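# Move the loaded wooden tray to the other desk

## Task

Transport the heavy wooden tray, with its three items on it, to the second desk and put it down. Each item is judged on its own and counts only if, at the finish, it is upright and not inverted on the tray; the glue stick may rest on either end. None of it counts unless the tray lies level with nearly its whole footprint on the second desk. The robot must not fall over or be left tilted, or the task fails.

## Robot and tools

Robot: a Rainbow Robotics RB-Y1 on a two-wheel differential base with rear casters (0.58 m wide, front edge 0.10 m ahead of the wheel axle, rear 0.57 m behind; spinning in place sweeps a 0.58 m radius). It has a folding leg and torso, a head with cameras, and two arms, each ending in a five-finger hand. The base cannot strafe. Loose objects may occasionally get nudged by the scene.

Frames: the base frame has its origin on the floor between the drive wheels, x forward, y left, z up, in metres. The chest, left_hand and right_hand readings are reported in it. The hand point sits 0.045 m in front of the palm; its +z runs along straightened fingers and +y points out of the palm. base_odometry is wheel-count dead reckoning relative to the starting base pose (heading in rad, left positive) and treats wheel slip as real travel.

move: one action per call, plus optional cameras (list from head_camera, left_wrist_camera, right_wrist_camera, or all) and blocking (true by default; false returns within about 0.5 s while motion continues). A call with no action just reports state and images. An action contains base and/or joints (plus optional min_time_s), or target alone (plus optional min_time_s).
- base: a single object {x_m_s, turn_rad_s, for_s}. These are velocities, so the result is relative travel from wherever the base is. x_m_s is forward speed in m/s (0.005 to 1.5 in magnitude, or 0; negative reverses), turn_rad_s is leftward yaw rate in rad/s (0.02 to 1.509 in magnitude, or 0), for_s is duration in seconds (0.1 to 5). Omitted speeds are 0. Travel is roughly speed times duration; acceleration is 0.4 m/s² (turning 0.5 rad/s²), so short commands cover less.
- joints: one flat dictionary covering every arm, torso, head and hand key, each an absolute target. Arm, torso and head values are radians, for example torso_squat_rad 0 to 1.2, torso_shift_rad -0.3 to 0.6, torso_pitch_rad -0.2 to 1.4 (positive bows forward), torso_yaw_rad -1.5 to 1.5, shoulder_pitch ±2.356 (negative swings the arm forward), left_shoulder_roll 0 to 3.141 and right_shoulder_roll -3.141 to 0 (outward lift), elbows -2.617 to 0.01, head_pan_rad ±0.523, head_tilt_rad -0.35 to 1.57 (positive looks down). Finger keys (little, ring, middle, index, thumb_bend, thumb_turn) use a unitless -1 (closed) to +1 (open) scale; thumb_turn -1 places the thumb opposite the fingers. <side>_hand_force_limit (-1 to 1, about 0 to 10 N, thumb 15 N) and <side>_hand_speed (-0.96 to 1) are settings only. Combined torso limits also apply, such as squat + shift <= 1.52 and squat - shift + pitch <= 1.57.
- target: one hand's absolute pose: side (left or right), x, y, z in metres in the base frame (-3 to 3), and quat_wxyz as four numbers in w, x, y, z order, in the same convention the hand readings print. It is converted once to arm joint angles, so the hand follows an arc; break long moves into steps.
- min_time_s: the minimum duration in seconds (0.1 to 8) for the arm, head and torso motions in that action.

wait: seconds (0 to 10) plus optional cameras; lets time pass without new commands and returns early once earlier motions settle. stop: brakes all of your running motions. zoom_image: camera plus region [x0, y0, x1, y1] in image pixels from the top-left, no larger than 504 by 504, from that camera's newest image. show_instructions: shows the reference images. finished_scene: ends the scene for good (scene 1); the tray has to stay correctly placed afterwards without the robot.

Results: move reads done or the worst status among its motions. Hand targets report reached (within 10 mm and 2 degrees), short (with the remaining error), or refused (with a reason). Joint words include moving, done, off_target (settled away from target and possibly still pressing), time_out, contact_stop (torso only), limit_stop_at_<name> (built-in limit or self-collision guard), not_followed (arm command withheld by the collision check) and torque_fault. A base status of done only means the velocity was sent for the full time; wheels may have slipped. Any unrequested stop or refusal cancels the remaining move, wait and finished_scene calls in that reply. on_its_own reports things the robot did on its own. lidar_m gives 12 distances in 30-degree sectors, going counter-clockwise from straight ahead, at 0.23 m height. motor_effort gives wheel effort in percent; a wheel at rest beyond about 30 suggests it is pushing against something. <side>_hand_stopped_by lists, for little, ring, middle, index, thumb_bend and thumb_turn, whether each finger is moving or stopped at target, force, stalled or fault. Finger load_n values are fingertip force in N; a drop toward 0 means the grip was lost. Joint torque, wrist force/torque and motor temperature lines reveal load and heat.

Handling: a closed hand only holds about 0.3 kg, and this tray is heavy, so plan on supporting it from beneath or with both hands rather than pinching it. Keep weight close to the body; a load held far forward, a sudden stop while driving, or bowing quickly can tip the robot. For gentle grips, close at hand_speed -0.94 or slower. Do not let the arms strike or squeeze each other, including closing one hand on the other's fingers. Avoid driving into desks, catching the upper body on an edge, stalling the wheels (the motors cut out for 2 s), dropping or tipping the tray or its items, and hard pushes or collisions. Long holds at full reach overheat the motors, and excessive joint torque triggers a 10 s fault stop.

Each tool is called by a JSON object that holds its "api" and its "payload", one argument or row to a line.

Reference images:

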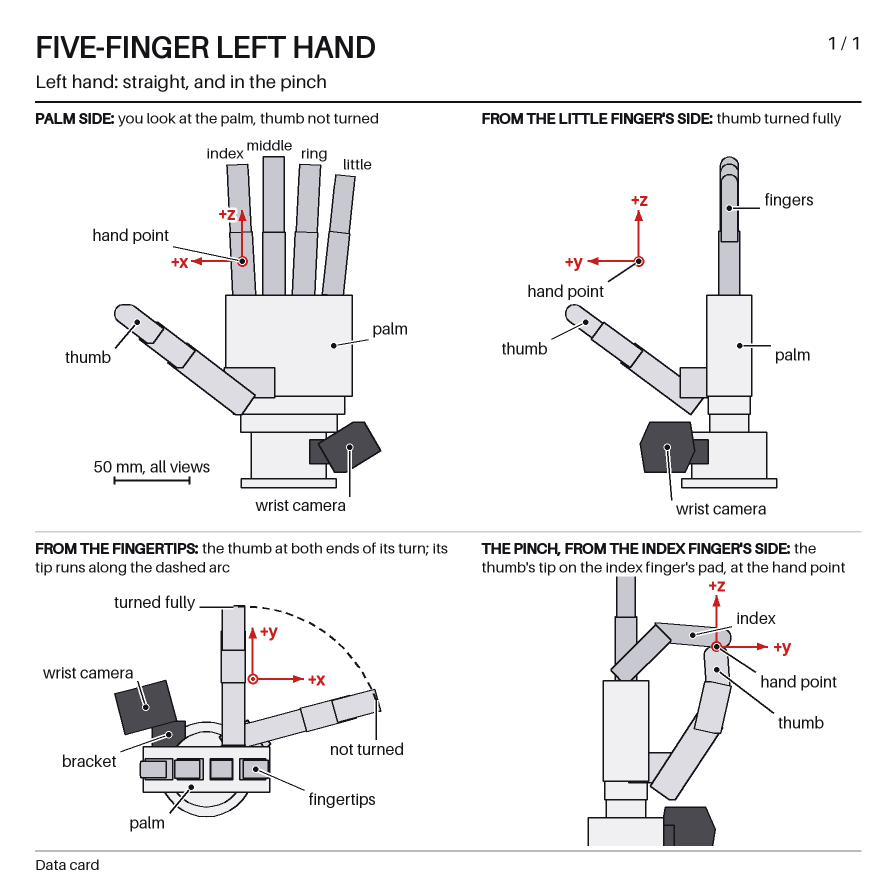

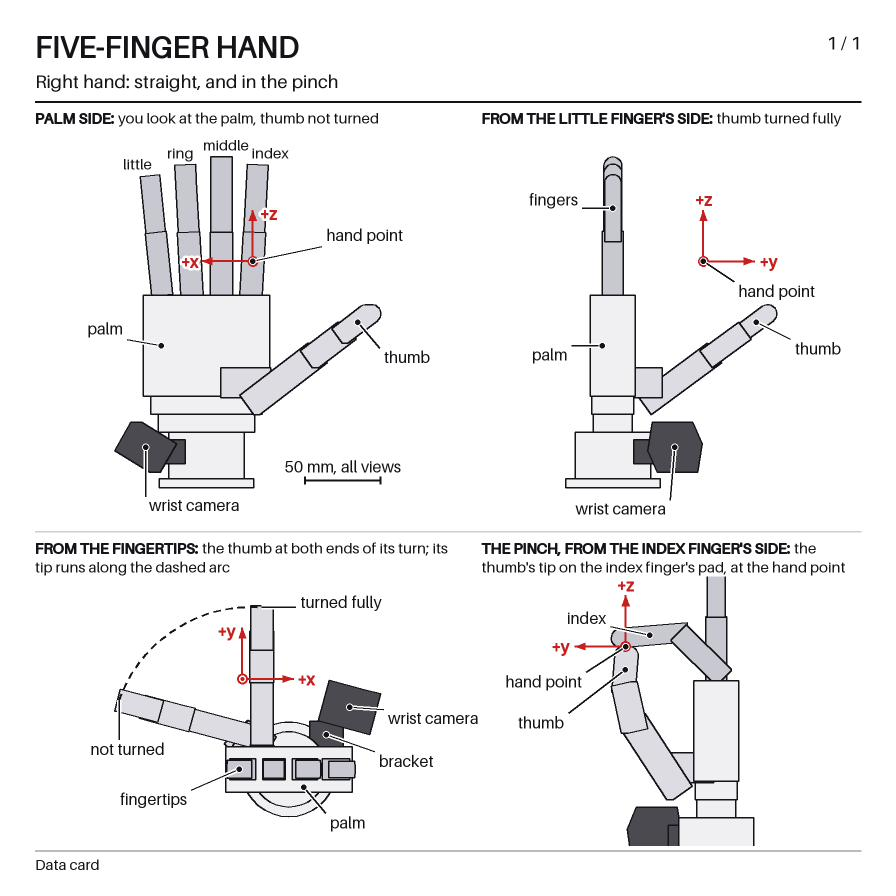

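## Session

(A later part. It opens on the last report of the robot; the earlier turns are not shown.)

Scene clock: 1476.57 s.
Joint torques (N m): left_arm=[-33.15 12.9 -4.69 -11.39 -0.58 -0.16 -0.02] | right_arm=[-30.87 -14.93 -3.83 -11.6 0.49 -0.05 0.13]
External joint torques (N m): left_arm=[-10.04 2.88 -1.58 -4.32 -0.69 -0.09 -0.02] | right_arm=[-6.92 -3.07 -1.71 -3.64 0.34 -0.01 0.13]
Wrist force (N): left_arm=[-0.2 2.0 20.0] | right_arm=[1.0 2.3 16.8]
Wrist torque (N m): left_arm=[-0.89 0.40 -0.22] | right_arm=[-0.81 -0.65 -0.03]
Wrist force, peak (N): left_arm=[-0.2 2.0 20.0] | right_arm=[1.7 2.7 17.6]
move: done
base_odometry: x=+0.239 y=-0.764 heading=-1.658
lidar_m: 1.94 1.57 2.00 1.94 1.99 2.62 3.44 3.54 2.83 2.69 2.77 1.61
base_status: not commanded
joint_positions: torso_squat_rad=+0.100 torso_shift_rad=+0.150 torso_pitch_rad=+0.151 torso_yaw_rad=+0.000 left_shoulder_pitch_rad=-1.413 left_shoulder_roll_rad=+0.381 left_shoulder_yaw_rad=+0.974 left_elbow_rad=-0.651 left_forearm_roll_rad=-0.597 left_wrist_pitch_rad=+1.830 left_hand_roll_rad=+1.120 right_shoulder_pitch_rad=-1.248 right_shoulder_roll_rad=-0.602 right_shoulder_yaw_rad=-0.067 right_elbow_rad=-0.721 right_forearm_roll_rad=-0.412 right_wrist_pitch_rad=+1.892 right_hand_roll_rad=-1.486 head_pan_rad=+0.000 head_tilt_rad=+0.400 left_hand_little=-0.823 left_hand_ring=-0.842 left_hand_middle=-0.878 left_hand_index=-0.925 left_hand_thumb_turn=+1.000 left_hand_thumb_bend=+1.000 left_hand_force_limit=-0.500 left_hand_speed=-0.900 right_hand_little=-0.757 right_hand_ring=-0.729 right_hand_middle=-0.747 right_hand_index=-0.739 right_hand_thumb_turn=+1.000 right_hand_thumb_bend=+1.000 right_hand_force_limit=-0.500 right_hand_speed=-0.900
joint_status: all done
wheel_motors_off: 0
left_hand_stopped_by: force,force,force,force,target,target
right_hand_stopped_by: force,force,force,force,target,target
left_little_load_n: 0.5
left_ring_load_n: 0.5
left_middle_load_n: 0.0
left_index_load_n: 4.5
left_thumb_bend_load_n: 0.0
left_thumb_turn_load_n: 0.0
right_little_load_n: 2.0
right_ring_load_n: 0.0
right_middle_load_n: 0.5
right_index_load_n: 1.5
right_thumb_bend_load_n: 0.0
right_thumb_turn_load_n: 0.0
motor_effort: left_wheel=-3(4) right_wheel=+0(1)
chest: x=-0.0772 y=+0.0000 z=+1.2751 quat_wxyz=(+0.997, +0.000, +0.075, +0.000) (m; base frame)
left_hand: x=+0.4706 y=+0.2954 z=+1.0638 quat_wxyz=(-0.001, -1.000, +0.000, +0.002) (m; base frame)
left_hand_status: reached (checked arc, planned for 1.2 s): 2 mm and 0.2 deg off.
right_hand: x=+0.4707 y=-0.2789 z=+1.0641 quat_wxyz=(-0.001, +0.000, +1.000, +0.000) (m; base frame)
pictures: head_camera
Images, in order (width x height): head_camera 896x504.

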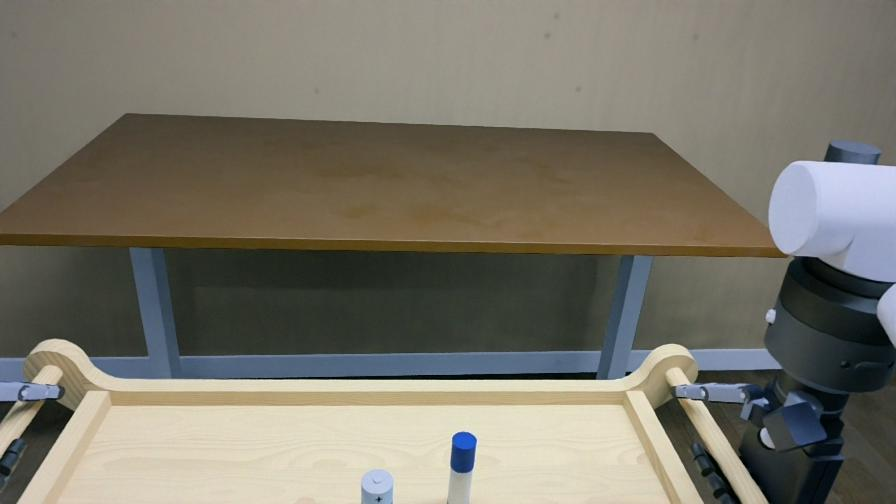

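{"api": "move", "payload": {
  "base": {"x_m_s":0.15,"for_s":2.333},
  "cameras": ["head_camera"]
}}

Scene clock: 1488.93 s.
Joint torques (N m): left_arm=[-32.46 12.83 -5.17 -11.44 -0.37 -0.31 0.02] | right_arm=[-30.91 -15.36 -4.23 -11.42 0.35 -0.1 -0.05]
External joint torques (N m): left_arm=[-9.34 2.81 -2.06 -4.37 -0.48 -0.24 0.02] | right_arm=[-6.96 -3.51 -2.12 -3.46 0.2 -0.05 -0.05]
Wrist force (N): left_arm=[0.1 1.2 18.7] | right_arm=[1.1 1.8 15.5]
Wrist torque (N m): left_arm=[-0.87 0.40 -0.22] | right_arm=[-0.78 -0.74 0.00]
Wrist force, peak (N): left_arm=[0.2 1.8 20.3] | right_arm=[1.9 2.1 17.7]
move: done
base_odometry: x=+0.209 y=-1.113 heading=-1.659
lidar_m: 1.59 1.26 2.03 1.95 2.00 2.64 3.78 3.88 2.82 2.68 2.40 1.30
base_status: done (sent for 2.33 of 2.33 s)
joint_positions: torso_squat_rad=+0.100 torso_shift_rad=+0.150 torso_pitch_rad=+0.151 torso_yaw_rad=+0.000 left_shoulder_pitch_rad=-1.414 left_shoulder_roll_rad=+0.381 left_shoulder_yaw_rad=+0.974 left_elbow_rad=-0.651 left_forearm_roll_rad=-0.597 left_wrist_pitch_rad=+1.830 left_hand_roll_rad=+1.120 right_shoulder_pitch_rad=-1.249 right_shoulder_roll_rad=-0.601 right_shoulder_yaw_rad=-0.067 right_elbow_rad=-0.721 right_forearm_roll_rad=-0.412 right_wrist_pitch_rad=+1.893 right_hand_roll_rad=-1.486 head_pan_rad=+0.000 head_tilt_rad=+0.400 left_hand_little=-0.823 left_hand_ring=-0.842 left_hand_middle=-0.878 left_hand_index=-0.925 left_hand_thumb_turn=+1.000 left_hand_thumb_bend=+1.000 left_hand_force_limit=-0.500 left_hand_speed=-0.900 right_hand_little=-0.757 right_hand_ring=-0.729 right_hand_middle=-0.747 right_hand_index=-0.739 right_hand_thumb_turn=+1.000 right_hand_thumb_bend=+1.000 right_hand_force_limit=-0.500 right_hand_speed=-0.900
joint_status: not commanded
wheel_motors_off: 0
left_hand_stopped_by: force,force,force,force,target,target
right_hand_stopped_by: force,force,force,force,target,target
left_little_load_n: 0.5
left_ring_load_n: 0.5
left_middle_load_n: 0.5
left_index_load_n: 4.5
left_thumb_bend_load_n: 0.0
left_thumb_turn_load_n: 0.0
right_little_load_n: 2.0
right_ring_load_n: 0.0
right_middle_load_n: 0.5
right_index_load_n: 1.5
right_thumb_bend_load_n: 0.0
right_thumb_turn_load_n: 0.5
motor_effort: left_wheel=-7(19) right_wheel=+5(22)
chest: x=-0.0771 y=+0.0000 z=+1.2751 quat_wxyz=(+0.997, +0.000, +0.075, +0.000) (m; base frame)
left_hand: x=+0.4707 y=+0.2954 z=+1.0639 quat_wxyz=(-0.001, -1.000, +0.000, +0.001) (m; base frame)
right_hand: x=+0.4708 y=-0.2788 z=+1.0641 quat_wxyz=(-0.001, +0.000, +1.000, +0.000) (m; base frame)
pictures: head_camera
Images, in order (width x height): head_camera 896x504.

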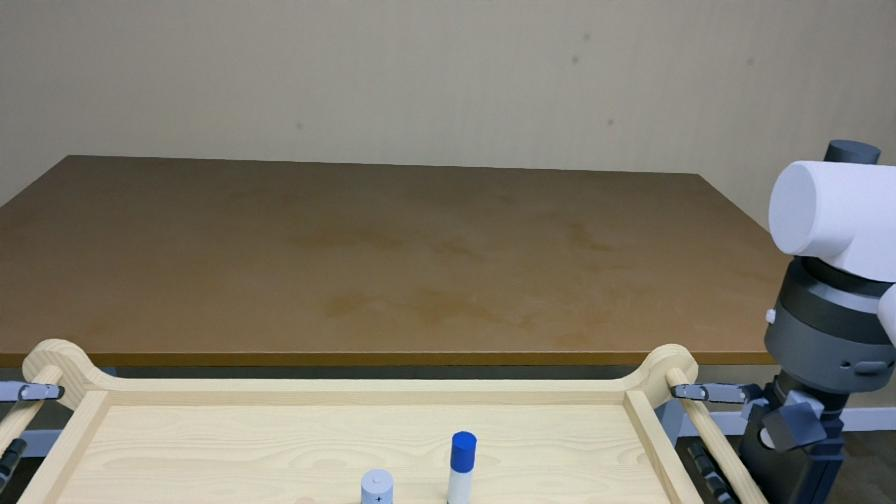

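{"api": "move", "payload": {
  "base": {"x_m_s":0.12,"for_s":2.0},
  "cameras": ["head_camera"]
}}

Scene clock: 1511.43 s.
Joint torques (N m): left_arm=[-31.28 12.15 -5.74 -10.81 -0.21 -0.25 -0.24] | right_arm=[-31.21 -15.59 -3.11 -10.86 0.5 0.03 -0.18]
External joint torques (N m): left_arm=[-8.17 2.13 -2.63 -3.73 -0.32 -0.18 -0.24] | right_arm=[-7.26 -3.74 -1 -2.9 0.35 0.08 -0.18]
Wrist force (N): left_arm=[0.0 1.1 18.7] | right_arm=[1.5 1.0 15.4]
Wrist torque (N m): left_arm=[-0.90 0.40 -0.21] | right_arm=[-0.92 -0.86 0.03]
Wrist force, peak (N): left_arm=[0.8 1.2 20.4] | right_arm=[1.2 1.3 17.4]
move: done
base_odometry: x=+0.188 y=-1.352 heading=-1.659
lidar_m: 1.35 1.04 1.85 1.96 2.02 2.66 4.03 3.96 2.80 2.67 2.03 1.10
base_status: done (sent for 2 of 2 s)
joint_positions: torso_squat_rad=+0.100 torso_shift_rad=+0.150 torso_pitch_rad=+0.151 torso_yaw_rad=+0.000 left_shoulder_pitch_rad=-1.414 left_shoulder_roll_rad=+0.381 left_shoulder_yaw_rad=+0.974 left_elbow_rad=-0.651 left_forearm_roll_rad=-0.597 left_wrist_pitch_rad=+1.830 left_hand_roll_rad=+1.120 right_shoulder_pitch_rad=-1.249 right_shoulder_roll_rad=-0.601 right_shoulder_yaw_rad=-0.067 right_elbow_rad=-0.721 right_forearm_roll_rad=-0.412 right_wrist_pitch_rad=+1.893 right_hand_roll_rad=-1.486 head_pan_rad=+0.000 head_tilt_rad=+0.400 left_hand_little=-0.823 left_hand_ring=-0.842 left_hand_middle=-0.878 left_hand_index=-0.925 left_hand_thumb_turn=+1.000 left_hand_thumb_bend=+1.000 left_hand_force_limit=-0.500 left_hand_speed=-0.900 right_hand_little=-0.757 right_hand_ring=-0.729 right_hand_middle=-0.747 right_hand_index=-0.739 right_hand_thumb_turn=+1.000 right_hand_thumb_bend=+1.000 right_hand_force_limit=-0.500 right_hand_speed=-0.900
joint_status: not commanded
wheel_motors_off: 0
left_hand_stopped_by: force,force,force,force,target,target
right_hand_stopped_by: force,force,force,force,target,target
left_little_load_n: 0.5
left_ring_load_n: 0.5
left_middle_load_n: 0.0
left_index_load_n: 4.5
left_thumb_bend_load_n: 0.0
left_thumb_turn_load_n: 0.0
right_little_load_n: 2.5
right_ring_load_n: 0.0
right_middle_load_n: 0.5
right_index_load_n: 1.5
right_thumb_bend_load_n: 0.0
right_thumb_turn_load_n: 0.0
motor_effort: left_wheel=-9(17) right_wheel=+3(19)
chest: x=-0.0771 y=+0.0000 z=+1.2751 quat_wxyz=(+0.997, +0.000, +0.075, +0.000) (m; base frame)
left_hand: x=+0.4708 y=+0.2955 z=+1.0639 quat_wxyz=(-0.001, -1.000, +0.000, +0.001) (m; base frame)
right_hand: x=+0.4708 y=-0.2788 z=+1.0641 quat_wxyz=(-0.001, +0.000, +1.000, +0.000) (m; base frame)
pictures: head_camera
Images, in order (width x height): head_camera 896x504.

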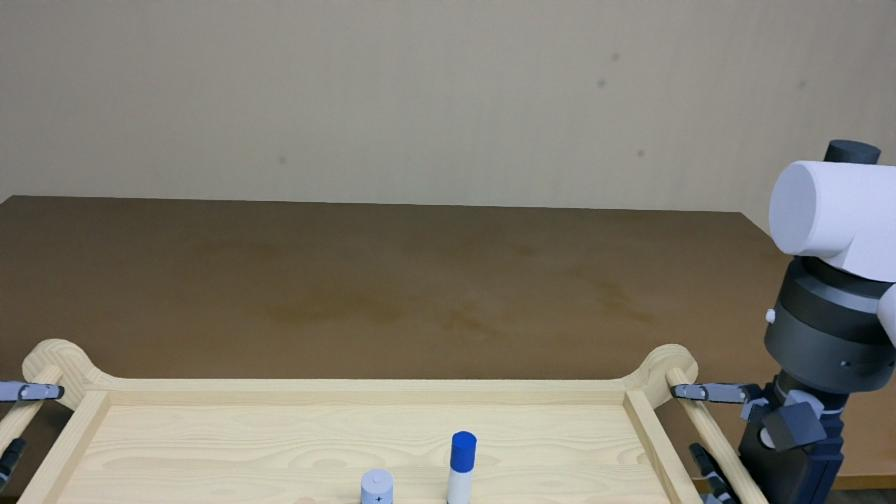

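{"api": "move", "payload": {
  "base": {"x_m_s":0.12,"for_s":2.5},
  "joints": {"head_tilt_rad":1.05},
  "min_time_s": 2,
  "cameras": ["head_camera"]
}}

Scene clock: 1533.67 s.
Joint torques (N m): left_arm=[-31.39 12.48 -5.35 -11.07 -0.17 -0.3 -0.08] | right_arm=[-30.88 -15.7 -2.89 -11.09 0.55 -0.18 0.02]
External joint torques (N m): left_arm=[-8.27 2.47 -2.24 -3.99 -0.27 -0.23 -0.08] | right_arm=[-6.93 -3.85 -0.77 -3.12 0.4 -0.14 0.02]
Wrist force (N): left_arm=[-0.3 1.5 19.5] | right_arm=[1.4 1.2 15.9]
Wrist torque (N m): left_arm=[-0.86 0.39 -0.22] | right_arm=[-0.92 -0.69 0.01]
Wrist force, peak (N): left_arm=[0.1 1.4 20.3] | right_arm=[1.6 1.5 17.7]
move: done
base_odometry: x=+0.161 y=-1.651 heading=-1.660
lidar_m: 1.05 0.81 0.81 1.98 2.04 2.68 4.33 3.96 2.80 2.65 0.86 0.87
base_status: done (sent for 2.5 of 2.5 s)
joint_positions: torso_squat_rad=+0.100 torso_shift_rad=+0.150 torso_pitch_rad=+0.151 torso_yaw_rad=+0.000 left_shoulder_pitch_rad=-1.414 left_shoulder_roll_rad=+0.381 left_shoulder_yaw_rad=+0.974 left_elbow_rad=-0.651 left_forearm_roll_rad=-0.597 left_wrist_pitch_rad=+1.830 left_hand_roll_rad=+1.120 right_shoulder_pitch_rad=-1.249 right_shoulder_roll_rad=-0.601 right_shoulder_yaw_rad=-0.067 right_elbow_rad=-0.721 right_forearm_roll_rad=-0.412 right_wrist_pitch_rad=+1.893 right_hand_roll_rad=-1.486 head_pan_rad=+0.000 head_tilt_rad=+1.050 left_hand_little=-0.823 left_hand_ring=-0.842 left_hand_middle=-0.878 left_hand_index=-0.925 left_hand_thumb_turn=+1.000 left_hand_thumb_bend=+1.000 left_hand_force_limit=-0.500 left_hand_speed=-0.900 right_hand_little=-0.757 right_hand_ring=-0.729 right_hand_middle=-0.747 right_hand_index=-0.739 right_hand_thumb_turn=+1.000 right_hand_thumb_bend=+1.000 right_hand_force_limit=-0.500 right_hand_speed=-0.900
joint_status: all done
wheel_motors_off: 0
left_hand_stopped_by: force,force,force,force,target,target
right_hand_stopped_by: force,force,force,force,target,target
left_little_load_n: 1.0
left_ring_load_n: 0.5
left_middle_load_n: 0.0
left_index_load_n: 4.0
left_thumb_bend_load_n: -0.5
left_thumb_turn_load_n: 0.0
right_little_load_n: 2.0
right_ring_load_n: 0.0
right_middle_load_n: 0.5
right_index_load_n: 1.5
right_thumb_bend_load_n: 0.0
right_thumb_turn_load_n: 0.0
motor_effort: left_wheel=-9(18) right_wheel=+4(19)
chest: x=-0.0771 y=+0.0000 z=+1.2751 quat_wxyz=(+0.997, +0.000, +0.075, +0.000) (m; base frame)
left_hand: x=+0.4708 y=+0.2955 z=+1.0640 quat_wxyz=(-0.001, -1.000, +0.000, +0.001) (m; base frame)
right_hand: x=+0.4708 y=-0.2788 z=+1.0642 quat_wxyz=(-0.001, +0.000, +1.000, +0.000) (m; base frame)
pictures: head_camera
Images, in order (width x height): head_camera 896x504.

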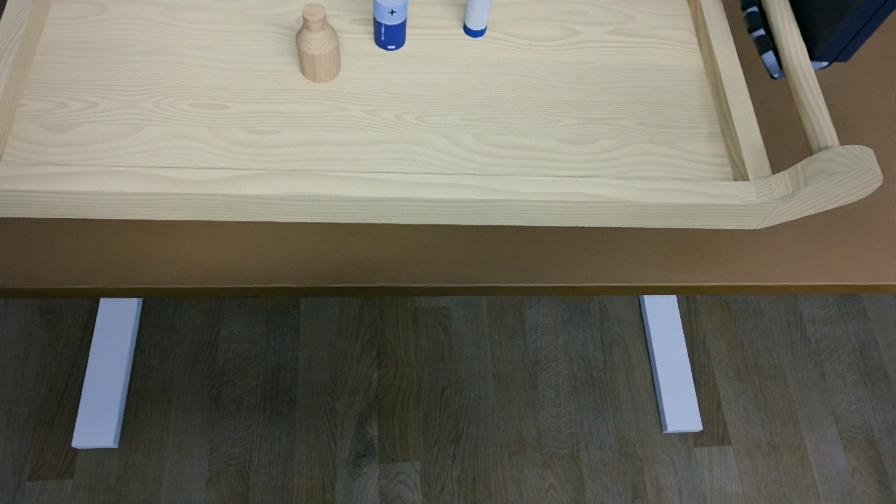

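{"api": "move", "payload": {
  "base": {"x_m_s":0.08,"for_s":1.0},
  "cameras": ["head_camera"]
}}

Scene clock: 1552.03 s.
Joint torques (N m): left_arm=[-31.41 12.71 -5.67 -11.22 -0.23 -0.23 -0.01] | right_arm=[-30.46 -15.77 -4.08 -10.8 0.63 -0.03 0.02]
External joint torques (N m): left_arm=[-8.3 2.7 -2.56 -4.15 -0.34 -0.16 -0.01] | right_arm=[-6.5 -3.92 -1.96 -2.83 0.48 0.01 0.02]
Wrist force (N): left_arm=[-0.5 1.6 19.7] | right_arm=[1.4 1.5 17.0]
Wrist torque (N m): left_arm=[-0.84 0.41 -0.23] | right_arm=[-0.83 -0.74 0.01]
Wrist force, peak (N): left_arm=[-0.1 1.7 20.2] | right_arm=[1.5 1.2 17.5]
move: done
base_odometry: x=+0.154 y=-1.731 heading=-1.661
lidar_m: 0.98 1.00 0.74 1.98 2.04 2.69 4.41 3.94 2.78 2.64 0.81 1.04
base_status: done (sent for 1 of 1 s)
joint_positions: torso_squat_rad=+0.100 torso_shift_rad=+0.150 torso_pitch_rad=+0.151 torso_yaw_rad=+0.000 left_shoulder_pitch_rad=-1.414 left_shoulder_roll_rad=+0.381 left_shoulder_yaw_rad=+0.974 left_elbow_rad=-0.651 left_forearm_roll_rad=-0.597 left_wrist_pitch_rad=+1.830 left_hand_roll_rad=+1.120 right_shoulder_pitch_rad=-1.249 right_shoulder_roll_rad=-0.601 right_shoulder_yaw_rad=-0.067 right_elbow_rad=-0.721 right_forearm_roll_rad=-0.412 right_wrist_pitch_rad=+1.893 right_hand_roll_rad=-1.486 head_pan_rad=+0.000 head_tilt_rad=+1.050 left_hand_little=-0.823 left_hand_ring=-0.842 left_hand_middle=-0.878 left_hand_index=-0.925 left_hand_thumb_turn=+1.000 left_hand_thumb_bend=+1.000 left_hand_force_limit=-0.500 left_hand_speed=-0.900 right_hand_little=-0.757 right_hand_ring=-0.729 right_hand_middle=-0.747 right_hand_index=-0.739 right_hand_thumb_turn=+1.000 right_hand_thumb_bend=+1.000 right_hand_force_limit=-0.500 right_hand_speed=-0.900
joint_status: not commanded
wheel_motors_off: 0
left_hand_stopped_by: force,force,force,force,target,target
right_hand_stopped_by: force,force,force,force,target,target
left_little_load_n: 0.5
left_ring_load_n: 0.5
left_middle_load_n: 0.5
left_index_load_n: 4.5
left_thumb_bend_load_n: 0.0
left_thumb_turn_load_n: 0.0
right_little_load_n: 2.0
right_ring_load_n: 0.0
right_middle_load_n: 0.5
right_index_load_n: 2.0
right_thumb_bend_load_n: 0.0
right_thumb_turn_load_n: 0.0
motor_effort: left_wheel=-9(17) right_wheel=+4(19)
chest: x=-0.0771 y=+0.0000 z=+1.2751 quat_wxyz=(+0.997, +0.000, +0.075, +0.000) (m; base frame)
left_hand: x=+0.4708 y=+0.2955 z=+1.0640 quat_wxyz=(-0.001, -1.000, +0.000, +0.001) (m; base frame)
right_hand: x=+0.4708 y=-0.2788 z=+1.0642 quat_wxyz=(-0.001, +0.000, +1.000, +0.000) (m; base frame)
pictures: head_camera
Images, in order (width x height): head_camera 896x504.

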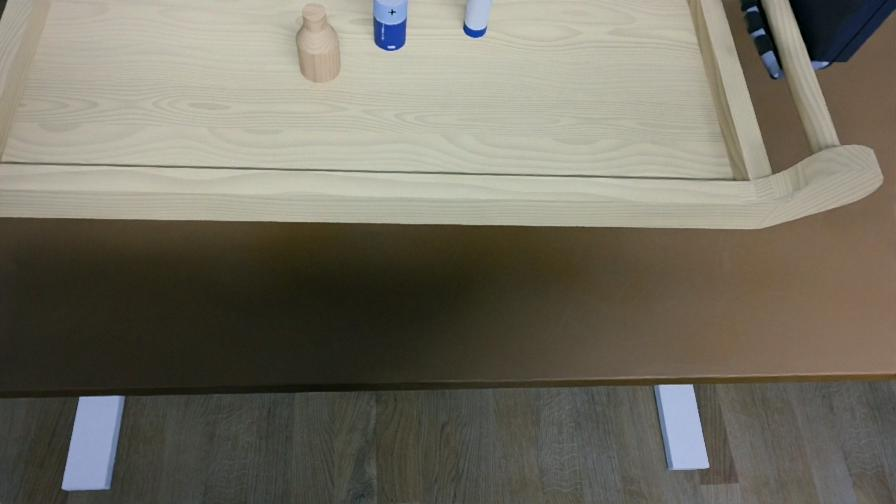

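{"api": "move", "payload": {
  "target": {"side":"right","x":0.471,"y":-0.279,"z":1.042,"quat_wxyz":[0,0,1,0]},
  "min_time_s": 1.2
}}

{"api": "move", "payload": {
  "target": {"side":"left","x":0.471,"y":0.296,"z":1.042,"quat_wxyz":[0,1,0,0]},
  "min_time_s": 1.2
}}

{"api": "move", "payload": {
  "target": {"side":"right","x":0.471,"y":-0.279,"z":1.03,"quat_wxyz":[0,0,1,0]},
  "min_time_s": 1.2
}}

{"api": "move", "payload": {
  "target": {"side":"left","x":0.471,"y":0.296,"z":1.03,"quat_wxyz":[0,1,0,0]},
  "min_time_s": 1.2,
  "cameras": ["all"]
}}

Scene clock: 1574.10 s.
Joint torques (N m): left_arm=[-31.47 13.16 -5.47 -11.02 -0.54 -0.49 -0.22] | right_arm=[-28.26 -14.6 -1.33 -10.35 0.97 -0.69 0.35]
External joint torques (N m): left_arm=[-8.36 3.14 -2.36 -3.94 -0.65 -0.42 -0.22] | right_arm=[-4.44 -2.66 0.79 -2.32 0.82 -0.64 0.35]
Wrist force (N): left_arm=[0.3 1.7 19.0] | right_arm=[1.2 2.3 15.4]
Wrist torque (N m): left_arm=[-0.80 0.45 -0.23] | right_arm=[-0.80 -0.76 0.20]
Wrist force, peak (N): left_arm=[-0.3 4.1 20.3] | right_arm=[1.8 0.8 17.8]
move: done
base_odometry: x=+0.154 y=-1.731 heading=-1.661
lidar_m: 0.97 1.00 0.75 1.98 2.04 2.69 4.41 3.93 2.80 2.64 0.81 1.03
base_status: not commanded
joint_positions: torso_squat_rad=+0.100 torso_shift_rad=+0.150 torso_pitch_rad=+0.151 torso_yaw_rad=+0.000 left_shoulder_pitch_rad=-1.414 left_shoulder_roll_rad=+0.381 left_shoulder_yaw_rad=+0.974 left_elbow_rad=-0.651 left_forearm_roll_rad=-0.597 left_wrist_pitch_rad=+1.830 left_hand_roll_rad=+1.120 right_shoulder_pitch_rad=-1.212 right_shoulder_roll_rad=-0.585 right_shoulder_yaw_rad=-0.066 right_elbow_rad=-0.713 right_forearm_roll_rad=-0.409 right_wrist_pitch_rad=+1.843 right_hand_roll_rad=-1.484 head_pan_rad=+0.000 head_tilt_rad=+1.050 left_hand_little=-0.823 left_hand_ring=-0.842 left_hand_middle=-0.878 left_hand_index=-0.925 left_hand_thumb_turn=+1.000 left_hand_thumb_bend=+1.000 left_hand_force_limit=-0.500 left_hand_speed=-0.900 right_hand_little=-0.757 right_hand_ring=-0.729 right_hand_middle=-0.747 right_hand_index=-0.739 right_hand_thumb_turn=+1.000 right_hand_thumb_bend=+1.000 right_hand_force_limit=-0.500 right_hand_speed=-0.900
joint_status: all done
wheel_motors_off: 0
left_hand_stopped_by: force,force,force,force,target,target
right_hand_stopped_by: force,force,force,force,target,target
left_little_load_n: 0.5
left_ring_load_n: 1.0
left_middle_load_n: 0.5
left_index_load_n: 5.5
left_thumb_bend_load_n: 0.0
left_thumb_turn_load_n: 0.0
right_little_load_n: 1.5
right_ring_load_n: 0.0
right_middle_load_n: 0.0
right_index_load_n: 1.5
right_thumb_bend_load_n: -0.5
right_thumb_turn_load_n: 0.0
motor_effort: left_wheel=-8(9) right_wheel=+4(5)
chest: x=-0.0771 y=+0.0000 z=+1.2751 quat_wxyz=(+0.997, +0.000, +0.075, +0.000) (m; base frame)
left_hand: x=+0.4708 y=+0.2954 z=+1.0640 quat_wxyz=(-0.001, -1.000, +0.000, +0.001) (m; base frame)
right_hand: x=+0.4706 y=-0.2786 z=+1.0415 quat_wxyz=(+0.000, +0.000, +1.000, +0.000) (m; base frame)
right_hand_status: reached (checked arc, planned for 1.2 s): 1 mm and 0.1 deg off.
pictures: none

Scene clock: 1575.63 s.
Joint torques (N m): left_arm=[-29.26 11.2 -1.99 -9.86 0.32 -0.44 0.28] | right_arm=[-28.36 -16.47 -1.66 -10.33 0.7 -0.37 0.32]
External joint torques (N m): left_arm=[-6.26 1.09 1.08 -2.73 0.22 -0.37 0.28] | right_arm=[-4.53 -4.54 0.45 -2.31 0.55 -0.33 0.32]
Wrist force (N): left_arm=[-0.1 0.0 19.8] | right_arm=[1.4 -0.3 17.2]
Wrist torque (N m): left_arm=[-0.94 0.35 -0.12] | right_arm=[-0.90 -0.77 0.05]
Wrist force, peak (N): left_arm=[-0.2 1.8 20.4] | right_arm=[1.3 2.5 17.6]
move: done
base_odometry: x=+0.154 y=-1.731 heading=-1.661
lidar_m: 0.97 1.00 0.75 1.98 2.03 2.68 4.41 3.93 2.78 2.64 0.81 1.03
base_status: not commanded
joint_positions: torso_squat_rad=+0.100 torso_shift_rad=+0.150 torso_pitch_rad=+0.151 torso_yaw_rad=+0.000 left_shoulder_pitch_rad=-1.377 left_shoulder_roll_rad=+0.366 left_shoulder_yaw_rad=+0.982 left_elbow_rad=-0.643 left_forearm_roll_rad=-0.590 left_wrist_pitch_rad=+1.782 left_hand_roll_rad=+1.124 right_shoulder_pitch_rad=-1.212 right_shoulder_roll_rad=-0.584 right_shoulder_yaw_rad=-0.066 right_elbow_rad=-0.713 right_forearm_roll_rad=-0.409 right_wrist_pitch_rad=+1.843 right_hand_roll_rad=-1.484 head_pan_rad=+0.000 head_tilt_rad=+1.050 left_hand_little=-0.823 left_hand_ring=-0.842 left_hand_middle=-0.878 left_hand_index=-0.925 left_hand_thumb_turn=+1.000 left_hand_thumb_bend=+1.000 left_hand_force_limit=-0.500 left_hand_speed=-0.900 right_hand_little=-0.757 right_hand_ring=-0.729 right_hand_middle=-0.747 right_hand_index=-0.739 right_hand_thumb_turn=+1.000 right_hand_thumb_bend=+1.000 right_hand_force_limit=-0.500 right_hand_speed=-0.900
joint_status: all done
wheel_motors_off: 0
left_hand_stopped_by: force,force,force,force,target,target
right_hand_stopped_by: force,force,force,force,target,target
left_little_load_n: 0.5
left_ring_load_n: 0.5
left_middle_load_n: 0.0
left_index_load_n: 4.0
left_thumb_bend_load_n: 0.0
left_thumb_turn_load_n: 0.0
right_little_load_n: 2.0
right_ring_load_n: 0.0
right_middle_load_n: 1.0
right_index_load_n: 1.5
right_thumb_bend_load_n: 0.0
right_thumb_turn_load_n: 0.0
motor_effort: left_wheel=-8(9) right_wheel=+4(4)
chest: x=-0.0771 y=+0.0000 z=+1.2751 quat_wxyz=(+0.997, +0.000, +0.075, +0.000) (m; base frame)
left_hand: x=+0.4705 y=+0.2957 z=+1.0412 quat_wxyz=(+0.000, -1.000, +0.000, +0.001) (m; base frame)
left_hand_status: reached (checked arc, planned for 1.2 s): 1 mm and 0.1 deg off.
right_hand: x=+0.4706 y=-0.2786 z=+1.0414 quat_wxyz=(-0.001, +0.000, +1.000, +0.000) (m; base frame)
pictures: none

Scene clock: 1577.17 s.
Joint torques (N m): left_arm=[-29.48 11.82 -3.33 -10.15 0.26 -0.56 0.05] | right_arm=[-28.03 -14.1 -1.64 -10.65 0.9 -0.71 0.56]
External joint torques (N m): left_arm=[-6.48 1.71 -0.25 -3.02 0.15 -0.49 0.05] | right_arm=[-4.27 -2.15 0.46 -2.6 0.75 -0.67 0.56]
Wrist force (N): left_arm=[0.3 0.8 18.7] | right_arm=[0.6 1.3 15.6]
Wrist torque (N m): left_arm=[-0.85 0.40 -0.15] | right_arm=[-0.82 -0.71 0.13]
Wrist force, peak (N): left_arm=[0.2 2.1 20.1] | right_arm=[1.0 0.8 17.5]
move: done
base_odometry: x=+0.154 y=-1.731 heading=-1.661
lidar_m: 0.97 1.01 0.74 1.98 2.04 2.66 4.42 3.95 2.79 2.64 0.80 1.02
base_status: not commanded
joint_positions: torso_squat_rad=+0.100 torso_shift_rad=+0.150 torso_pitch_rad=+0.151 torso_yaw_rad=+0.000 left_shoulder_pitch_rad=-1.377 left_shoulder_roll_rad=+0.366 left_shoulder_yaw_rad=+0.982 left_elbow_rad=-0.643 left_forearm_roll_rad=-0.589 left_wrist_pitch_rad=+1.782 left_hand_roll_rad=+1.124 right_shoulder_pitch_rad=-1.196 right_shoulder_roll_rad=-0.576 right_shoulder_yaw_rad=-0.065 right_elbow_rad=-0.702 right_forearm_roll_rad=-0.407 right_wrist_pitch_rad=+1.816 right_hand_roll_rad=-1.481 head_pan_rad=+0.000 head_tilt_rad=+1.050 left_hand_little=-0.823 left_hand_ring=-0.842 left_hand_middle=-0.878 left_hand_index=-0.925 left_hand_thumb_turn=+1.000 left_hand_thumb_bend=+1.000 left_hand_force_limit=-0.500 left_hand_speed=-0.900 right_hand_little=-0.757 right_hand_ring=-0.729 right_hand_middle=-0.747 right_hand_index=-0.739 right_hand_thumb_turn=+1.000 right_hand_thumb_bend=+1.000 right_hand_force_limit=-0.500 right_hand_speed=-0.900
joint_status: all done
wheel_motors_off: 0
left_hand_stopped_by: force,force,force,force,target,target
right_hand_stopped_by: force,force,force,force,target,target
left_little_load_n: 0.5
left_ring_load_n: 0.5
left_middle_load_n: 0.5
left_index_load_n: 5.0
left_thumb_bend_load_n: 0.0
left_thumb_turn_load_n: 0.0
right_little_load_n: 2.0
right_ring_load_n: 0.0
right_middle_load_n: 0.5
right_index_load_n: 1.5
right_thumb_bend_load_n: 0.0
right_thumb_turn_load_n: 0.0
motor_effort: left_wheel=-9(9) right_wheel=+4(5)
chest: x=-0.0771 y=+0.0000 z=+1.2751 quat_wxyz=(+0.997, +0.000, +0.075, +0.000) (m; base frame)
left_hand: x=+0.4705 y=+0.2956 z=+1.0412 quat_wxyz=(+0.000, -1.000, +0.000, +0.001) (m; base frame)
right_hand: x=+0.4703 y=-0.2787 z=+1.0297 quat_wxyz=(-0.001, +0.000, +1.000, +0.000) (m; base frame)
right_hand_status: reached (checked arc, planned for 1.2 s): 1 mm and 0.1 deg off.
pictures: none

Scene clock: 1578.70 s.
Joint torques (N m): left_arm=[-29.41 11.12 -2.47 -9.59 0.34 -0.48 0.29] | right_arm=[-28.72 -14.6 -1.65 -10.25 0.39 -0.52 0.42]
External joint torques (N m): left_arm=[-6.46 0.96 0.55 -2.43 0.23 -0.4 0.29] | right_arm=[-4.97 -2.65 0.44 -2.2 0.24 -0.48 0.42]
Wrist force (N): left_arm=[0.2 -0.2 19.2] | right_arm=[1.0 -0.5 16.4]
Wrist torque (N m): left_arm=[-0.94 0.36 -0.15] | right_arm=[-0.96 -0.77 0.06]
Wrist force, peak (N): left_arm=[0.1 -0.7 20.2] | right_arm=[1.7 0.4 17.4]
move: done
base_odometry: x=+0.154 y=-1.731 heading=-1.661
lidar_m: 0.97 1.00 0.75 1.99 2.04 2.67 4.41 3.94 2.79 2.64 0.81 1.03
base_status: not commanded
joint_positions: torso_squat_rad=+0.100 torso_shift_rad=+0.150 torso_pitch_rad=+0.151 torso_yaw_rad=+0.000 left_shoulder_pitch_rad=-1.360 left_shoulder_roll_rad=+0.362 left_shoulder_yaw_rad=+0.987 left_elbow_rad=-0.631 left_forearm_roll_rad=-0.585 left_wrist_pitch_rad=+1.755 left_hand_roll_rad=+1.128 right_shoulder_pitch_rad=-1.196 right_shoulder_roll_rad=-0.576 right_shoulder_yaw_rad=-0.065 right_elbow_rad=-0.702 right_forearm_roll_rad=-0.407 right_wrist_pitch_rad=+1.816 right_hand_roll_rad=-1.481 head_pan_rad=+0.000 head_tilt_rad=+1.050 left_hand_little=-0.823 left_hand_ring=-0.842 left_hand_middle=-0.878 left_hand_index=-0.925 left_hand_thumb_turn=+1.000 left_hand_thumb_bend=+1.000 left_hand_force_limit=-0.500 left_hand_speed=-0.900 right_hand_little=-0.757 right_hand_ring=-0.729 right_hand_middle=-0.747 right_hand_index=-0.739 right_hand_thumb_turn=+1.000 right_hand_thumb_bend=+1.000 right_hand_force_limit=-0.500 right_hand_speed=-0.900
joint_status: all done
wheel_motors_off: 0
left_hand_stopped_by: force,force,force,force,target,target
right_hand_stopped_by: force,force,force,force,target,target
left_little_load_n: 0.5
left_ring_load_n: 0.0
left_middle_load_n: 0.0
left_index_load_n: 4.5
left_thumb_bend_load_n: -0.5
left_thumb_turn_load_n: 0.0
right_little_load_n: 2.0
right_ring_load_n: 0.0
right_middle_load_n: 1.0
right_index_load_n: 1.5
right_thumb_bend_load_n: 0.0
right_thumb_turn_load_n: 0.0
motor_effort: left_wheel=-8(9) right_wheel=+4(4)
chest: x=-0.0771 y=+0.0000 z=+1.2751 quat_wxyz=(+0.997, +0.000, +0.075, +0.000) (m; base frame)
left_hand: x=+0.4702 y=+0.2957 z=+1.0295 quat_wxyz=(+0.000, -1.000, +0.000, +0.001) (m; base frame)
left_hand_status: reached (checked arc, planned for 1.2 s): 1 mm and 0.1 deg off.
right_hand: x=+0.4703 y=-0.2787 z=+1.0296 quat_wxyz=(-0.001, +0.000, +1.000, +0.000) (m; base frame)
pictures: head_camera, left_wrist_camera, right_wrist_camera
Images, in order (width x height): head_camera 896x504, left_wrist_camera 504x504, right_wrist_camera 504x504.

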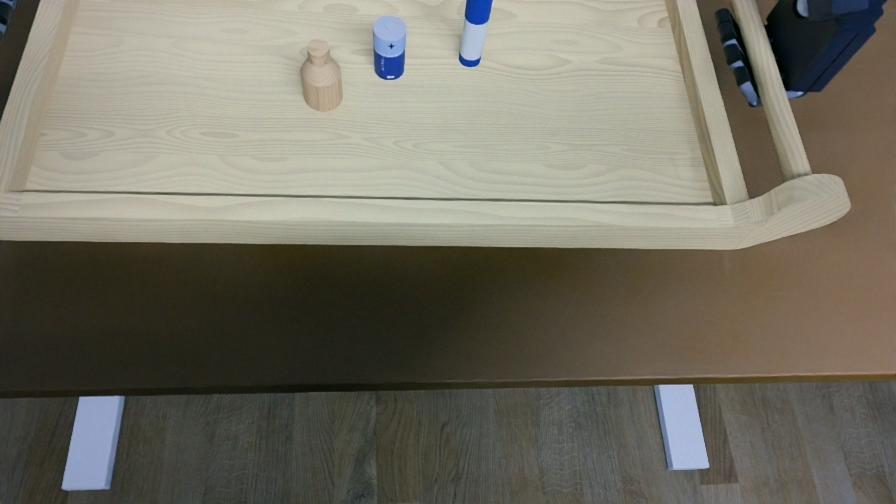

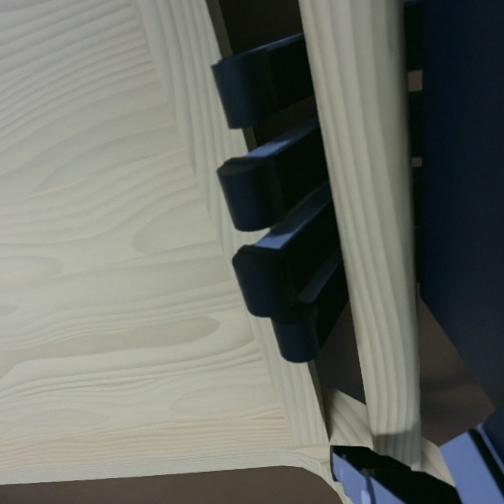

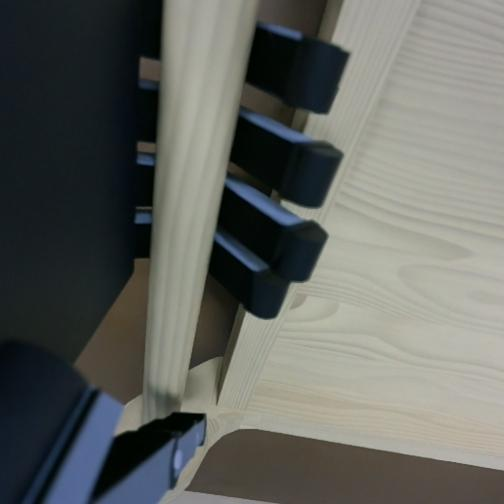

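{"api": "move", "payload": {
  "target": {"side":"right","x":0.471,"y":-0.279,"z":1.019,"quat_wxyz":[0,0,1,0]},
  "min_time_s": 1.2
}}

{"api": "move", "payload": {
  "target": {"side":"left","x":0.471,"y":0.296,"z":1.019,"quat_wxyz":[0,1,0,0]},
  "min_time_s": 1.2
}}

{"api": "move", "payload": {
  "target": {"side":"right","x":0.471,"y":-0.279,"z":1.01,"quat_wxyz":[0,0,1,0]},
  "min_time_s": 1.2
}}

{"api": "move", "payload": {
  "target": {"side":"left","x":0.471,"y":0.296,"z":1.01,"quat_wxyz":[0,1,0,0]},
  "min_time_s": 1.2,
  "cameras": ["head_camera"]
}}

Scene clock: 1586.97 s.
Joint torques (N m): left_arm=[-29.16 11.57 -2.1 -9.64 0.3 -0.56 0.36] | right_arm=[-28.42 -13.53 -1.36 -10.38 0.71 -0.48 0.64]
External joint torques (N m): left_arm=[-6.21 1.42 0.92 -2.49 0.19 -0.49 0.36] | right_arm=[-4.7 -1.56 0.69 -2.31 0.56 -0.43 0.64]
Wrist force (N): left_arm=[0.1 0.7 19.6] | right_arm=[0.3 0.4 16.0]
Wrist torque (N m): left_arm=[-0.85 0.38 -0.16] | right_arm=[-0.91 -0.55 0.08]
Wrist force, peak (N): left_arm=[-0.1 0.6 20.3] | right_arm=[1.2 -0.6 17.6]
move: done
base_odometry: x=+0.154 y=-1.731 heading=-1.661
lidar_m: 0.97 0.99 0.75 1.98 2.03 2.67 4.41 3.93 2.78 2.65 0.80 1.03
base_status: not commanded
joint_positions: torso_squat_rad=+0.100 torso_shift_rad=+0.150 torso_pitch_rad=+0.151 torso_yaw_rad=+0.000 left_shoulder_pitch_rad=-1.360 left_shoulder_roll_rad=+0.362 left_shoulder_yaw_rad=+0.987 left_elbow_rad=-0.631 left_forearm_roll_rad=-0.585 left_wrist_pitch_rad=+1.755 left_hand_roll_rad=+1.128 right_shoulder_pitch_rad=-1.185 right_shoulder_roll_rad=-0.568 right_shoulder_yaw_rad=-0.064 right_elbow_rad=-0.685 right_forearm_roll_rad=-0.404 right_wrist_pitch_rad=+1.787 right_hand_roll_rad=-1.478 head_pan_rad=+0.000 head_tilt_rad=+1.050 left_hand_little=-0.823 left_hand_ring=-0.842 left_hand_middle=-0.878 left_hand_index=-0.925 left_hand_thumb_turn=+1.000 left_hand_thumb_bend=+1.000 left_hand_force_limit=-0.500 left_hand_speed=-0.900 right_hand_little=-0.757 right_hand_ring=-0.729 right_hand_middle=-0.747 right_hand_index=-0.739 right_hand_thumb_turn=+1.000 right_hand_thumb_bend=+1.000 right_hand_force_limit=-0.500 right_hand_speed=-0.900
joint_status: all done
wheel_motors_off: 0
left_hand_stopped_by: force,force,force,force,target,target
right_hand_stopped_by: force,force,force,force,target,target
left_little_load_n: 0.5
left_ring_load_n: 0.5
left_middle_load_n: 0.0
left_index_load_n: 5.0
left_thumb_bend_load_n: -0.5
left_thumb_turn_load_n: 0.0
right_little_load_n: 2.0
right_ring_load_n: 0.0
right_middle_load_n: 0.5
right_index_load_n: 1.5
right_thumb_bend_load_n: 0.0
right_thumb_turn_load_n: 0.0
motor_effort: left_wheel=-9(9) right_wheel=+4(5)
chest: x=-0.0771 y=+0.0000 z=+1.2751 quat_wxyz=(+0.997, +0.000, +0.075, +0.000) (m; base frame)
left_hand: x=+0.4701 y=+0.2956 z=+1.0295 quat_wxyz=(+0.000, -1.000, +0.000, +0.001) (m; base frame)
right_hand: x=+0.4703 y=-0.2788 z=+1.0186 quat_wxyz=(+0.000, +0.000, +1.000, +0.000) (m; base frame)
right_hand_status: reached (checked arc, planned for 1.2 s): 1 mm and 0.0 deg off.
pictures: none

Scene clock: 1588.50 s.
Joint torques (N m): left_arm=[-29.53 10.89 -1.72 -9.74 0.51 -0.48 0.49] | right_arm=[-28.1 -14.1 -1.39 -10.58 0.76 -0.55 0.59]
External joint torques (N m): left_arm=[-6.64 0.7 1.22 -2.57 0.4 -0.41 0.49] | right_arm=[-4.38 -2.14 0.66 -2.51 0.61 -0.5 0.59]
Wrist force (N): left_arm=[0.6 -0.1 18.5] | right_arm=[1.5 -0.2 15.9]
Wrist torque (N m): left_arm=[-0.91 0.35 -0.12] | right_arm=[-0.92 -0.91 0.11]
Wrist force, peak (N): left_arm=[0.1 0.8 20.0] | right_arm=[1.0 -0.3 17.3]
move: done
base_odometry: x=+0.154 y=-1.731 heading=-1.661
lidar_m: 0.97 1.00 0.75 1.98 2.03 2.68 4.42 3.93 2.79 2.65 0.81 1.02
base_status: not commanded
joint_positions: torso_squat_rad=+0.100 torso_shift_rad=+0.150 torso_pitch_rad=+0.151 torso_yaw_rad=+0.000 left_shoulder_pitch_rad=-1.347 left_shoulder_roll_rad=+0.361 left_shoulder_yaw_rad=+0.991 left_elbow_rad=-0.612 left_forearm_roll_rad=-0.581 left_wrist_pitch_rad=+1.726 left_hand_roll_rad=+1.134 right_shoulder_pitch_rad=-1.185 right_shoulder_roll_rad=-0.568 right_shoulder_yaw_rad=-0.064 right_elbow_rad=-0.685 right_forearm_roll_rad=-0.404 right_wrist_pitch_rad=+1.787 right_hand_roll_rad=-1.478 head_pan_rad=+0.000 head_tilt_rad=+1.050 left_hand_little=-0.823 left_hand_ring=-0.842 left_hand_middle=-0.878 left_hand_index=-0.925 left_hand_thumb_turn=+1.000 left_hand_thumb_bend=+1.000 left_hand_force_limit=-0.500 left_hand_speed=-0.900 right_hand_little=-0.757 right_hand_ring=-0.729 right_hand_middle=-0.747 right_hand_index=-0.739 right_hand_thumb_turn=+1.000 right_hand_thumb_bend=+1.000 right_hand_force_limit=-0.500 right_hand_speed=-0.900
joint_status: all done
wheel_motors_off: 0
left_hand_stopped_by: force,force,force,force,target,target
right_hand_stopped_by: force,force,force,force,target,target
left_little_load_n: 0.5
left_ring_load_n: 0.5
left_middle_load_n: 0.0
left_index_load_n: 4.5
left_thumb_bend_load_n: 0.0
left_thumb_turn_load_n: 0.0
right_little_load_n: 2.0
right_ring_load_n: 0.0
right_middle_load_n: 1.0
right_index_load_n: 1.5
right_thumb_bend_load_n: 0.0
right_thumb_turn_load_n: 0.0
motor_effort: left_wheel=-8(9) right_wheel=+4(5)
chest: x=-0.0771 y=+0.0000 z=+1.2751 quat_wxyz=(+0.997, +0.000, +0.075, +0.000) (m; base frame)
left_hand: x=+0.4701 y=+0.2957 z=+1.0185 quat_wxyz=(+0.000, -1.000, +0.000, +0.001) (m; base frame)
left_hand_status: reached (checked arc, planned for 1.2 s): 1 mm and 0.1 deg off.
right_hand: x=+0.4703 y=-0.2788 z=+1.0186 quat_wxyz=(+0.000, +0.000, +1.000, +0.000) (m; base frame)
pictures: none

Scene clock: 1590.03 s.
Joint torques (N m): left_arm=[-29.19 11.52 -2.29 -9.9 0.28 -0.49 0.15] | right_arm=[-28.23 -13.71 -0.67 -10.37 0.93 -0.58 0.6]
External joint torques (N m): left_arm=[-6.29 1.33 0.65 -2.73 0.17 -0.41 0.15] | right_arm=[-4.54 -1.75 1.32 -2.29 0.78 -0.53 0.6]
Wrist force (N): left_arm=[-0.1 0.1 19.8] | right_arm=[2.0 0.3 16.6]
Wrist torque (N m): left_arm=[-0.92 0.34 -0.15] | right_arm=[-0.88 -0.82 0.12]
Wrist force, peak (N): left_arm=[0.2 0.2 20.3] | right_arm=[1.3 -0.4 17.2]
move: done
base_odometry: x=+0.154 y=-1.731 heading=-1.661
lidar_m: 0.98 1.00 0.76 1.99 2.04 2.68 4.41 3.93 2.78 2.64 0.80 1.03
base_status: not commanded
joint_positions: torso_squat_rad=+0.100 torso_shift_rad=+0.150 torso_pitch_rad=+0.151 torso_yaw_rad=+0.000 left_shoulder_pitch_rad=-1.347 left_shoulder_roll_rad=+0.361 left_shoulder_yaw_rad=+0.991 left_elbow_rad=-0.612 left_forearm_roll_rad=-0.581 left_wrist_pitch_rad=+1.726 left_hand_roll_rad=+1.134 right_shoulder_pitch_rad=-1.179 right_shoulder_roll_rad=-0.562 right_shoulder_yaw_rad=-0.062 right_elbow_rad=-0.666 right_forearm_roll_rad=-0.402 right_wrist_pitch_rad=+1.760 right_hand_roll_rad=-1.473 head_pan_rad=+0.000 head_tilt_rad=+1.050 left_hand_little=-0.823 left_hand_ring=-0.842 left_hand_middle=-0.878 left_hand_index=-0.925 left_hand_thumb_turn=+1.000 left_hand_thumb_bend=+1.000 left_hand_force_limit=-0.500 left_hand_speed=-0.900 right_hand_little=-0.757 right_hand_ring=-0.729 right_hand_middle=-0.747 right_hand_index=-0.739 right_hand_thumb_turn=+1.000 right_hand_thumb_bend=+1.000 right_hand_force_limit=-0.500 right_hand_speed=-0.900
joint_status: all done
wheel_motors_off: 0
left_hand_stopped_by: force,force,force,force,target,target
right_hand_stopped_by: force,force,force,force,target,target
left_little_load_n: 0.5
left_ring_load_n: 0.5
left_middle_load_n: 0.5
left_index_load_n: 5.0
left_thumb_bend_load_n: 0.0
left_thumb_turn_load_n: 0.0
right_little_load_n: 2.0
right_ring_load_n: 0.0
right_middle_load_n: 0.5
right_index_load_n: 1.5
right_thumb_bend_load_n: 0.0
right_thumb_turn_load_n: 0.0
motor_effort: left_wheel=-9(9) right_wheel=+4(4)
chest: x=-0.0771 y=+0.0000 z=+1.2751 quat_wxyz=(+0.997, +0.000, +0.075, +0.000) (m; base frame)
left_hand: x=+0.4701 y=+0.2957 z=+1.0185 quat_wxyz=(+0.000, -1.000, +0.000, +0.001) (m; base frame)
right_hand: x=+0.4703 y=-0.2788 z=+1.0096 quat_wxyz=(+0.000, +0.000, +1.000, +0.000) (m; base frame)
right_hand_status: reached (checked arc, planned for 1.2 s): 1 mm and 0.0 deg off.
pictures: none

Scene clock: 1591.57 s.
Joint torques (N m): left_arm=[-29.68 12.34 -2.28 -9.28 0.57 -0.5 0.24] | right_arm=[-28.52 -14.07 -1.25 -10.54 0.26 -0.31 0.43]
External joint torques (N m): left_arm=[-6.81 2.12 0.56 -2.1 0.46 -0.43 0.24] | right_arm=[-4.82 -2.11 0.74 -2.46 0.1 -0.26 0.43]
Wrist force (N): left_arm=[0.0 -0.6 19.0] | right_arm=[1.8 -0.7 15.8]
Wrist torque (N m): left_arm=[-0.93 0.41 -0.16] | right_arm=[-0.86 -0.93 0.16]
Wrist force, peak (N): left_arm=[0.1 -0.8 20.1] | right_arm=[2.2 -0.8 17.5]
move: done
base_odometry: x=+0.154 y=-1.731 heading=-1.661
lidar_m: 0.97 1.00 0.75 1.98 2.04 2.68 4.41 3.93 2.78 2.64 0.81 1.03
base_status: not commanded
joint_positions: torso_squat_rad=+0.100 torso_shift_rad=+0.150 torso_pitch_rad=+0.151 torso_yaw_rad=+0.000 left_shoulder_pitch_rad=-1.337 left_shoulder_roll_rad=+0.363 left_shoulder_yaw_rad=+0.994 left_elbow_rad=-0.589 left_forearm_roll_rad=-0.578 left_wrist_pitch_rad=+1.699 left_hand_roll_rad=+1.141 right_shoulder_pitch_rad=-1.179 right_shoulder_roll_rad=-0.562 right_shoulder_yaw_rad=-0.062 right_elbow_rad=-0.666 right_forearm_roll_rad=-0.402 right_wrist_pitch_rad=+1.760 right_hand_roll_rad=-1.473 head_pan_rad=+0.000 head_tilt_rad=+1.050 left_hand_little=-0.823 left_hand_ring=-0.842 left_hand_middle=-0.878 left_hand_index=-0.925 left_hand_thumb_turn=+1.000 left_hand_thumb_bend=+1.000 left_hand_force_limit=-0.500 left_hand_speed=-0.900 right_hand_little=-0.757 right_hand_ring=-0.729 right_hand_middle=-0.747 right_hand_index=-0.739 right_hand_thumb_turn=+1.000 right_hand_thumb_bend=+1.000 right_hand_force_limit=-0.500 right_hand_speed=-0.900
joint_status: all done
wheel_motors_off: 0
left_hand_stopped_by: force,force,force,force,target,target
right_hand_stopped_by: force,force,force,force,target,target
left_little_load_n: 0.5
left_ring_load_n: 0.5
left_middle_load_n: 0.5
left_index_load_n: 4.5
left_thumb_bend_load_n: 0.0
left_thumb_turn_load_n: 0.0
right_little_load_n: 2.0
right_ring_load_n: 0.0
right_middle_load_n: 1.0
right_index_load_n: 1.5
right_thumb_bend_load_n: 0.0
right_thumb_turn_load_n: 0.0
motor_effort: left_wheel=-9(9) right_wheel=+4(4)
chest: x=-0.0771 y=+0.0000 z=+1.2751 quat_wxyz=(+0.997, +0.000, +0.075, +0.000) (m; base frame)
left_hand: x=+0.4702 y=+0.2956 z=+1.0093 quat_wxyz=(+0.000, -1.000, +0.000, +0.000) (m; base frame)
left_hand_status: reached (checked arc, planned for 1.2 s): 1 mm and 0.1 deg off.
right_hand: x=+0.4703 y=-0.2789 z=+1.0095 quat_wxyz=(+0.000, +0.000, +1.000, +0.000) (m; base frame)
pictures: head_camera
Images, in order (width x height): head_camera 896x504.

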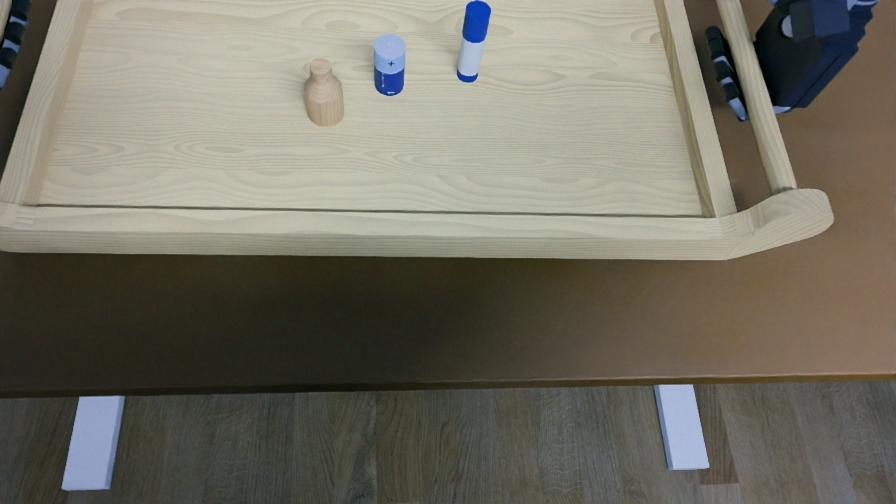

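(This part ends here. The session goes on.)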